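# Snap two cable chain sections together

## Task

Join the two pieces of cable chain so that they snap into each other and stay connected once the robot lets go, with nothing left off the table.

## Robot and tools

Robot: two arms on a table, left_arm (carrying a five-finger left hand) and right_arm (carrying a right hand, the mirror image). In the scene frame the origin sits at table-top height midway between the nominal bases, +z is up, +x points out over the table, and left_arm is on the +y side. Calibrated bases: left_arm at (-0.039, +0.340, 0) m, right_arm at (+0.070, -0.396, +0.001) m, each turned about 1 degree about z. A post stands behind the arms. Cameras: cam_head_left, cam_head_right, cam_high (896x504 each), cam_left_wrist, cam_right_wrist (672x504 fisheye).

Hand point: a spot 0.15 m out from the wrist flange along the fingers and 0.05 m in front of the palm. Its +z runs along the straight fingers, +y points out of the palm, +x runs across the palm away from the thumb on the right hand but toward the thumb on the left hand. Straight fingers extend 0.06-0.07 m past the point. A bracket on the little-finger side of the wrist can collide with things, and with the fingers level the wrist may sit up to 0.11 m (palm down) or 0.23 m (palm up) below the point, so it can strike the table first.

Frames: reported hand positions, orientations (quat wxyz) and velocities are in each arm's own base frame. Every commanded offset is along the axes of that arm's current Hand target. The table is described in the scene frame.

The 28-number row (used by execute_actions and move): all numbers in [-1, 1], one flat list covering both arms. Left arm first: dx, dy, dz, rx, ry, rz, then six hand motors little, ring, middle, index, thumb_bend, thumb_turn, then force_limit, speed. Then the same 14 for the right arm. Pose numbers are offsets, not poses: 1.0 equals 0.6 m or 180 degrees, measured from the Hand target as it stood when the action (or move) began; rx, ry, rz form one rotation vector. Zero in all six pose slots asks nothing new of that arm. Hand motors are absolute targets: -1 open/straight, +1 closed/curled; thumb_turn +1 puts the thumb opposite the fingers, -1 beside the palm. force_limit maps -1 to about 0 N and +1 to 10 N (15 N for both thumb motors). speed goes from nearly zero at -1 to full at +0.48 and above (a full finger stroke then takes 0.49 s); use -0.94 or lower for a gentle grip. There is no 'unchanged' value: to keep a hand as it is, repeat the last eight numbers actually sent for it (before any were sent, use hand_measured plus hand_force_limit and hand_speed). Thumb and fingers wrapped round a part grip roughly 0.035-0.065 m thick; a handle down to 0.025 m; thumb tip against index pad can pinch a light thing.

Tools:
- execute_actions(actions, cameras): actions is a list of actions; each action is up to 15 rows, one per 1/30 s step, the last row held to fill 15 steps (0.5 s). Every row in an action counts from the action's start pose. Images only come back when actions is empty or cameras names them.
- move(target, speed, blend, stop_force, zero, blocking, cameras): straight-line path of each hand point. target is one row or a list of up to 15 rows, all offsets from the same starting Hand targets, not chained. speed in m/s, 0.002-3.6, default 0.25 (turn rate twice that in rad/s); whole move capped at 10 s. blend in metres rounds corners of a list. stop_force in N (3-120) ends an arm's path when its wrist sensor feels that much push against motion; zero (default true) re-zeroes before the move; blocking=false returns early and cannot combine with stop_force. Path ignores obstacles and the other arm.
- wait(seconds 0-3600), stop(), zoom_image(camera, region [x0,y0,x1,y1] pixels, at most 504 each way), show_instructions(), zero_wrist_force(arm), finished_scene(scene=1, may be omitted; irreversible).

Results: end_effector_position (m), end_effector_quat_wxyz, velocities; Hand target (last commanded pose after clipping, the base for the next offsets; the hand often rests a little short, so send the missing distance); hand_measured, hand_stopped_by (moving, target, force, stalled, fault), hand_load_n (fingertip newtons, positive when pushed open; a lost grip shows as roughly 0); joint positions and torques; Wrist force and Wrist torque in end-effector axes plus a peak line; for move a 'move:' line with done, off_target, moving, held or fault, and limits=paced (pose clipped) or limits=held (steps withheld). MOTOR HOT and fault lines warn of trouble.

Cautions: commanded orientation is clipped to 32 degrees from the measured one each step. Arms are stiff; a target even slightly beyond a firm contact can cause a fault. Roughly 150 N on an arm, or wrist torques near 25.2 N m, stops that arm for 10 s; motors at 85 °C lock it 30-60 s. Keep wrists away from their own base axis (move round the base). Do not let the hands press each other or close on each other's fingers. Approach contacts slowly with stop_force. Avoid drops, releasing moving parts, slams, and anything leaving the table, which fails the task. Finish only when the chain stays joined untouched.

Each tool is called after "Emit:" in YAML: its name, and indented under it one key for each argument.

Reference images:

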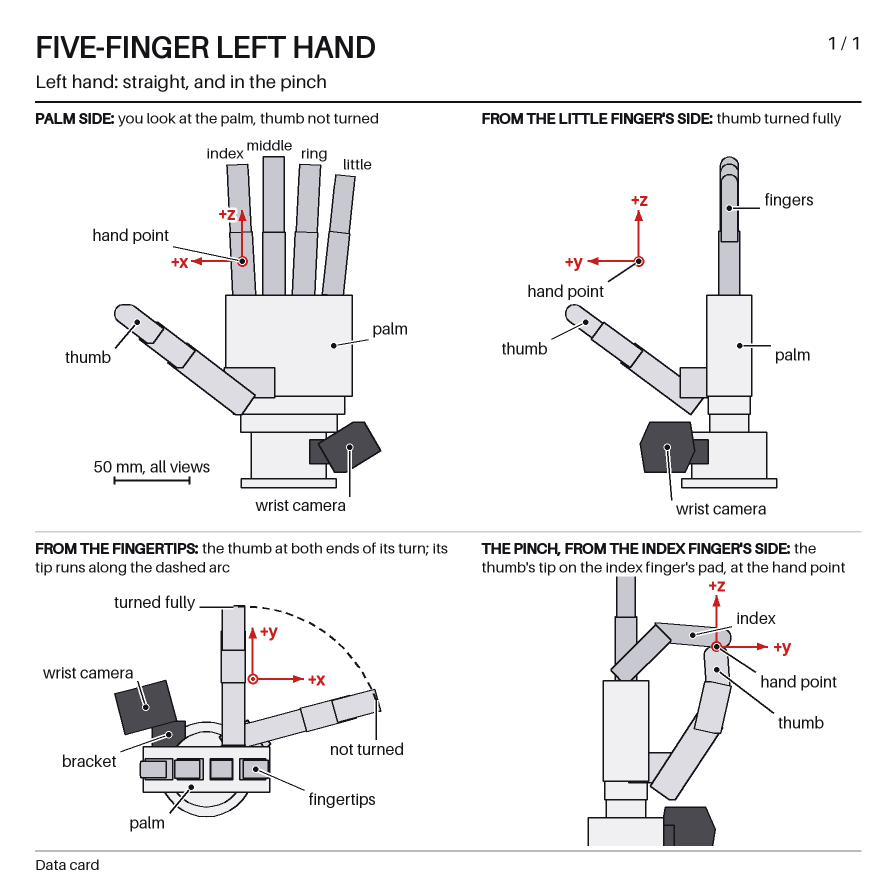

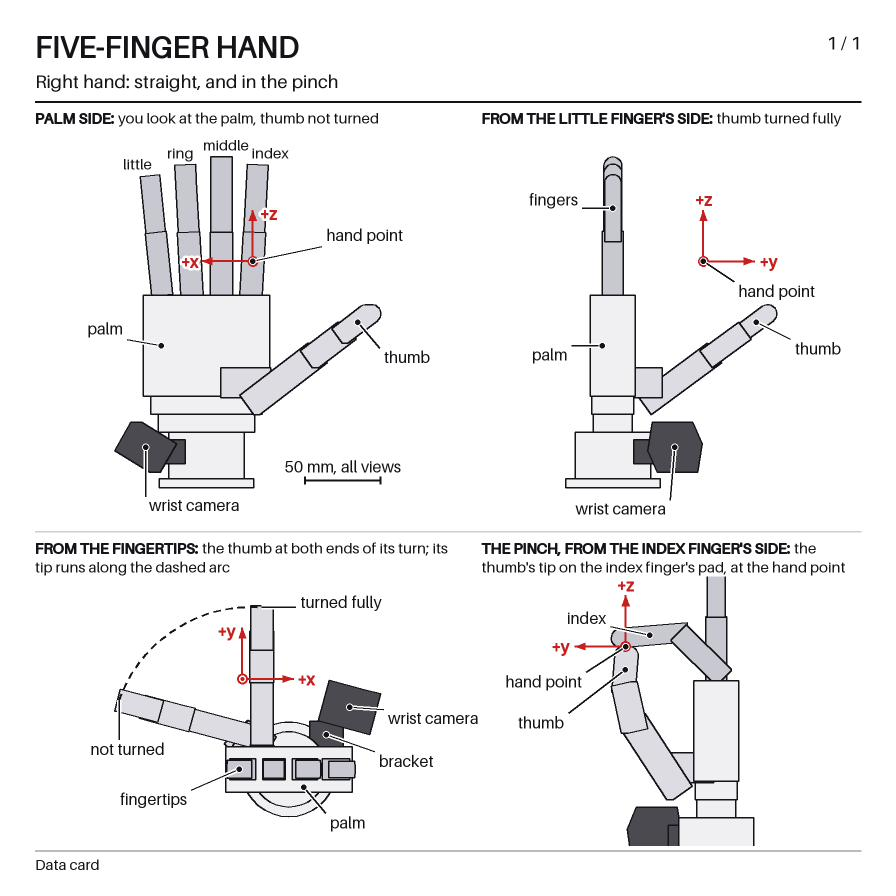

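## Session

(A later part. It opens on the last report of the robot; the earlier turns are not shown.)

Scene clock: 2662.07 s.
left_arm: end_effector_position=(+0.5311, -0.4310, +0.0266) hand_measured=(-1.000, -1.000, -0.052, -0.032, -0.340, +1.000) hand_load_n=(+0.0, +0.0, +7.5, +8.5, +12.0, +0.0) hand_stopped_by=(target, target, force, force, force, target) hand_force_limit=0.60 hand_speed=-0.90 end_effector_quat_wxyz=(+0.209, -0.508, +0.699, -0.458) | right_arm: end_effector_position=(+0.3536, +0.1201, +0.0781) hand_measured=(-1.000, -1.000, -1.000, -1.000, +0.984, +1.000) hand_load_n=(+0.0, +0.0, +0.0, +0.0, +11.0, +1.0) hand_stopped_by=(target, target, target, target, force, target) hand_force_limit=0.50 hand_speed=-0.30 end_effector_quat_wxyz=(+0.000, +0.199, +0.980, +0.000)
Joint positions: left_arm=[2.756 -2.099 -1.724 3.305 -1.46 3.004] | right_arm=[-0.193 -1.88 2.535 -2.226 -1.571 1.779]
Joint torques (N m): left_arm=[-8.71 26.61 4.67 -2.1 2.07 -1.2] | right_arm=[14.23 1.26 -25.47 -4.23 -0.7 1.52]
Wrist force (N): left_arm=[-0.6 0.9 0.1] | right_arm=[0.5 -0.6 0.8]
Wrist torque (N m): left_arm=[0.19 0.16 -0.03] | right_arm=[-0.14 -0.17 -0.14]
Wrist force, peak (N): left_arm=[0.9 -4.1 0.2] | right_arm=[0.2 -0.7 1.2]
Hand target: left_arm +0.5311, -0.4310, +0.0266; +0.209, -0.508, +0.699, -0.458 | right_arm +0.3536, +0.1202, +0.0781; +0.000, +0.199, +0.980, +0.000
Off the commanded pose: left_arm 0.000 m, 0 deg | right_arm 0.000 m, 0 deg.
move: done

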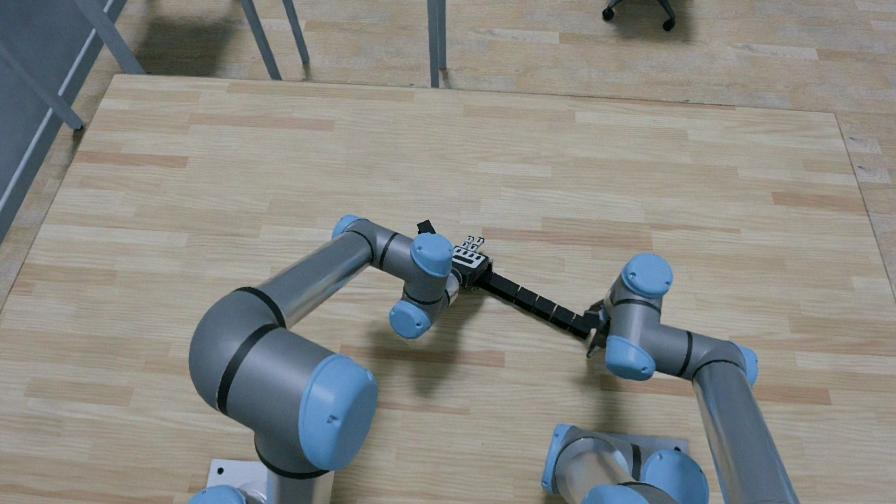

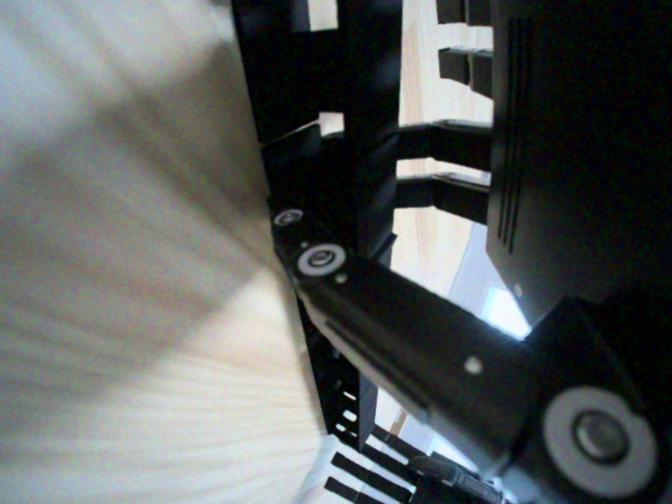

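Now push the tail to close the play.

Emit:
move:
  target: [0,0,0,0,0,0,-1,-1,0.3,0.3,-0.1,1,0.6,-0.9,0,0.06,0,0,0,0,-1,-1,-1,-1,1,1,0.5,-0.3]
  speed: 0.01
  stop_force: 12
  cameras: ["cam_high"]

Emit:
zoom_image:
  camera: "cam_high"
  region: [470, 255, 530, 300]

Scene clock: 2672.60 s.
left_arm: end_effector_position=(+0.5311, -0.4310, +0.0266) hand_measured=(-1.000, -1.000, -0.052, -0.032, -0.340, +1.000) hand_load_n=(+0.0, +0.0, +8.5, +8.0, +11.5, -2.5) hand_stopped_by=(target, target, force, force, force, target) hand_force_limit=0.60 hand_speed=-0.90 end_effector_quat_wxyz=(+0.209, -0.508, +0.699, -0.458) | right_arm: end_effector_position=(+0.3595, +0.1342, +0.0781) hand_measured=(-1.000, -1.000, -1.000, -1.000, +0.984, +1.000) hand_load_n=(+0.0, +0.0, +0.5, +0.0, +10.5, +1.0) hand_stopped_by=(target, target, target, target, force, target) hand_force_limit=0.50 hand_speed=-0.30 end_effector_quat_wxyz=(+0.000, +0.199, +0.980, +0.000)
Joint positions: left_arm=[2.756 -2.099 -1.724 3.305 -1.46 3.004] | right_arm=[-0.142 -1.846 2.515 -2.239 -1.571 1.831]
Joint torques (N m): left_arm=[-9.15 33.44 6.52 -0.21 3.25 -1.22] | right_arm=[-12.67 -15.16 -11.88 -1.52 2.49 -1.82]
Wrist force (N): left_arm=[-8.5 -0.2 -0.2] | right_arm=[0.1 -7.6 -0.4]
Wrist torque (N m): left_arm=[0.08 0.25 0.09] | right_arm=[-0.05 -0.12 -0.17]
Wrist force, peak (N): left_arm=[-12.9 -0.9 -0.5] | right_arm=[-0.4 -15.7 -2.8]
Hand target: left_arm +0.5311, -0.4310, +0.0266; +0.209, -0.508, +0.699, -0.458 | right_arm +0.3595, +0.1342, +0.0781; +0.000, +0.199, +0.980, +0.000 (not the last commanded pose)
Off the commanded pose: left_arm 0.000 m, 0 deg | right_arm 0.021 m, 0 deg.
move: contact (right_arm)

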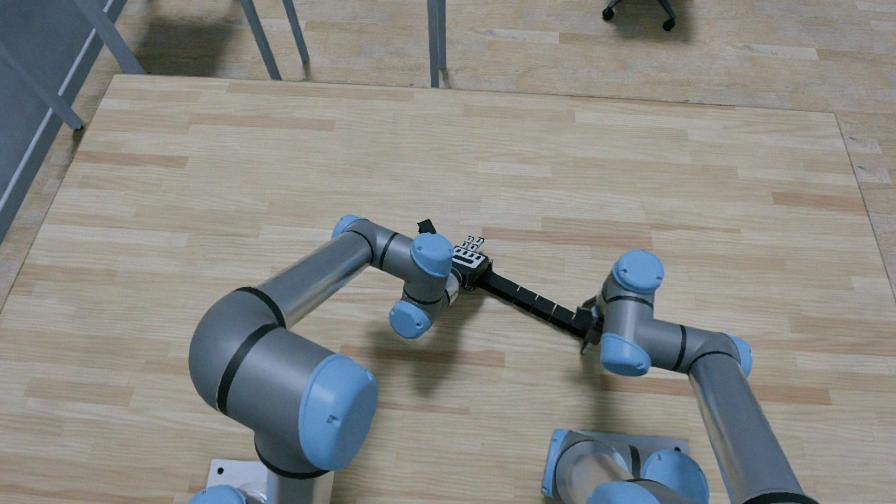

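Scaled by 8.400 from the camera's image (finer frame: 1280x720).

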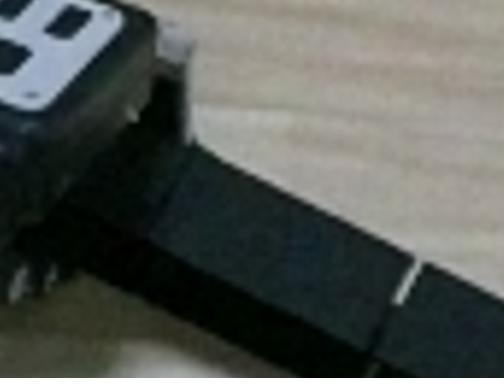

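Emit:
move:
  target:
    - [0,0,0,0,0,0,-1,-1,0.3,0.3,-0.1,1,0.6,-0.9,0,-0.06,0,0,0,0,-1,-1,-1,-1,1,1,0.5,-0.3]
    - [0,0,0,0,0,0,-1,-1,0.3,0.3,-0.1,1,0.6,-0.9,0,-0.06,-0.2,0,0,0,-1,-1,-1,-1,1,1,0.5,-0.3]
  speed: [0.03,0.12]

Emit:
move:
  target: [0,0,0,0,0,0,-1,-1,-0.3,-0.3,-0.5,1,0.2,-0.6,0,0,0,0,0,0,-1,-1,-1,-1,1,1,0.5,-0.3]
  speed: 0.02

Emit:
move:
  target:
    - [0.0116,-0.0569,-0.0328,0,0,0,-1,-1,-0.3,-0.3,-0.5,1,0.2,-0.6,0,0,0,0,0,0,-1,-1,-1,-1,1,1,0.5,-0.3]
    - [0.0406,-0.199,-0.1148,0,0,0,-1,-1,-0.3,-0.3,-0.5,1,0.2,-0.6,0,0,0,0,0,0,-1,-1,-1,-1,1,1,0.5,-0.3]
  speed: [0.03,0.1]
  cameras: ["cam_high"]

Emit:
zoom_image:
  camera: "cam_high"
  region: [470, 255, 530, 300]

Scene clock: 2686.67 s.
left_arm: end_effector_position=(+0.5311, -0.4310, +0.0266) hand_measured=(-1.000, -1.000, -0.052, -0.032, -0.340, +1.000) hand_load_n=(+0.0, +0.0, +8.5, +8.5, +11.5, -2.0) hand_stopped_by=(target, target, force, force, force, target) hand_force_limit=0.60 hand_speed=-0.90 end_effector_quat_wxyz=(+0.209, -0.508, +0.699, -0.458) | right_arm: end_effector_position=(+0.3455, +0.1010, +0.1980) hand_measured=(-1.000, -1.000, -1.000, -1.000, +0.984, +1.000) hand_load_n=(+0.0, +0.0, +0.0, +0.0, +10.5, +1.5) hand_stopped_by=(target, target, target, target, force, target) hand_force_limit=0.50 hand_speed=-0.30 end_effector_quat_wxyz=(+0.000, +0.199, +0.980, +0.000)
Joint positions: left_arm=[2.756 -2.099 -1.724 3.305 -1.46 3.004] | right_arm=[-0.268 -2.103 2.31 -1.777 -1.571 1.704]
Joint torques (N m): left_arm=[-8.68 39.92 7.94 1.3 -1.11 -1.11] | right_arm=[-13.68 -8.82 -29.08 -1.25 -0.64 -1.65]
Wrist force (N): left_arm=[-1.0 0.0 0.9] | right_arm=[0.0 -0.5 0.7]
Wrist torque (N m): left_arm=[0.05 0.03 0.08] | right_arm=[-0.15 -0.10 -0.01]
Wrist force, peak (N): left_arm=[-9.0 0.1 0.2] | right_arm=[0.2 -8.0 -0.9]
Hand target: left_arm +0.5311, -0.4310, +0.0266; +0.209, -0.508, +0.699, -0.458 | right_arm +0.3455, +0.1010, +0.1981; +0.000, +0.199, +0.980, +0.000
Off the commanded pose: left_arm 0.000 m, 0 deg | right_arm 0.000 m, 0 deg.
move: done

Scene clock: 2687.23 s.
left_arm: end_effector_position=(+0.5311, -0.4310, +0.0266) hand_measured=(-1.000, -1.000, -0.300, -0.300, -0.500, +1.000) hand_load_n=(+0.0, +0.0, +0.0, +0.0, +0.0, +0.0) hand_stopped_by=(target, target, target, target, target, target) hand_force_limit=0.20 hand_speed=-0.60 end_effector_quat_wxyz=(+0.209, -0.508, +0.699, -0.458) | right_arm: end_effector_position=(+0.3455, +0.1010, +0.1981) hand_measured=(-1.000, -1.000, -1.000, -1.000, +0.984, +1.000) hand_load_n=(+0.0, +0.0, +0.0, +0.0, +10.5, +1.0) hand_stopped_by=(target, target, target, target, force, target) hand_force_limit=0.50 hand_speed=-0.30 end_effector_quat_wxyz=(+0.000, +0.199, +0.980, +0.000)
Joint positions: left_arm=[2.756 -2.099 -1.724 3.305 -1.46 3.004] | right_arm=[-0.268 -2.103 2.309 -1.777 -1.571 1.704]
Joint torques (N m): left_arm=[-8.52 40.78 8.29 1.35 -1.16 -1.18] | right_arm=[-13.93 -8.18 -28.76 -1.12 -0.6 -1.72]
Wrist force (N): left_arm=[0.2 1.3 0.5] | right_arm=[0.2 -0.6 0.5]
Wrist torque (N m): left_arm=[0.18 -0.02 0.03] | right_arm=[-0.16 -0.11 0.00]
Wrist force, peak (N): left_arm=[-0.8 2.2 0.6] | right_arm=[0.2 -0.6 0.9]
Hand target: left_arm +0.5311, -0.4310, +0.0266; +0.209, -0.508, +0.699, -0.458 | right_arm +0.3455, +0.1010, +0.1981; +0.000, +0.199, +0.980, +0.000
Off the commanded pose: left_arm 0.000 m, 0 deg | right_arm 0.000 m, 0 deg.
move: done

Scene clock: 2690.43 s.
left_arm: end_effector_position=(+0.5311, -0.4312, +0.1665) hand_measured=(-1.000, -1.000, -0.300, -0.300, -0.500, +1.000) hand_load_n=(-0.5, +0.0, +0.0, +0.0, +0.0, +0.0) hand_stopped_by=(target, target, target, target, target, target) hand_force_limit=0.20 hand_speed=-0.60 end_effector_quat_wxyz=(+0.209, -0.508, +0.699, -0.458) | right_arm: end_effector_position=(+0.3455, +0.1010, +0.1981) hand_measured=(-1.000, -1.000, -1.000, -1.000, +0.984, +1.000) hand_load_n=(+0.0, +0.0, +0.0, +0.0, +10.5, +1.0) hand_stopped_by=(target, target, target, target, force, target) hand_force_limit=0.50 hand_speed=-0.30 end_effector_quat_wxyz=(+0.000, +0.199, +0.980, +0.000)
Joint positions: left_arm=[2.755 -1.935 -1.564 2.981 -1.46 3.004] | right_arm=[-0.268 -2.103 2.309 -1.777 -1.571 1.704]
Joint torques (N m): left_arm=[1.12 46.9 32.56 -1.79 -1.12 1.05] | right_arm=[-13.98 -8.9 -29.46 -1.29 -0.79 -1.76]
Wrist force (N): left_arm=[0.3 1.0 0.3] | right_arm=[-0.1 -0.6 0.6]
Wrist torque (N m): left_arm=[0.16 -0.05 0.06] | right_arm=[-0.16 -0.06 -0.02]
Wrist force, peak (N): left_arm=[-0.1 1.7 0.8] | right_arm=[0.0 -0.6 1.0]
Hand target: left_arm +0.5311, -0.4311, +0.1666; +0.209, -0.508, +0.699, -0.458 | right_arm +0.3455, +0.1010, +0.1981; +0.000, +0.199, +0.980, +0.000
Off the commanded pose: left_arm 0.000 m, 0 deg | right_arm 0.000 m, 0 deg.
move: done

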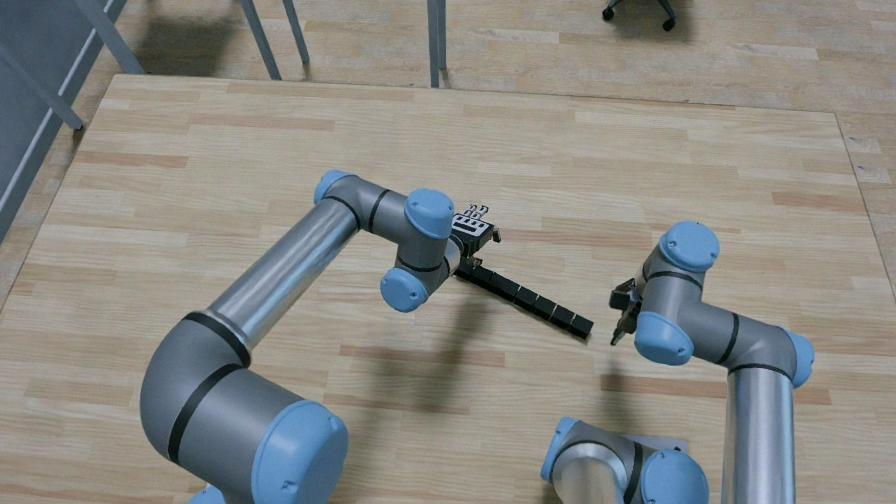

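Scaled by 8.400 from the camera's image (finer frame: 1280x720).

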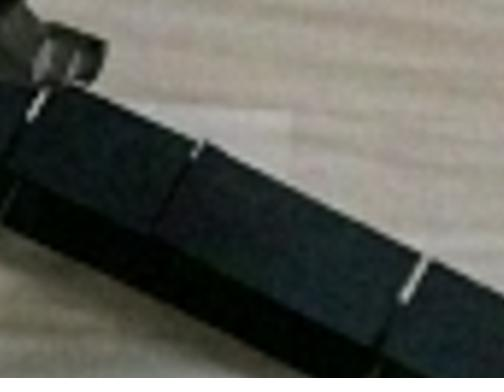

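Emit:
finished_scene:

The scene is finished: the task was done.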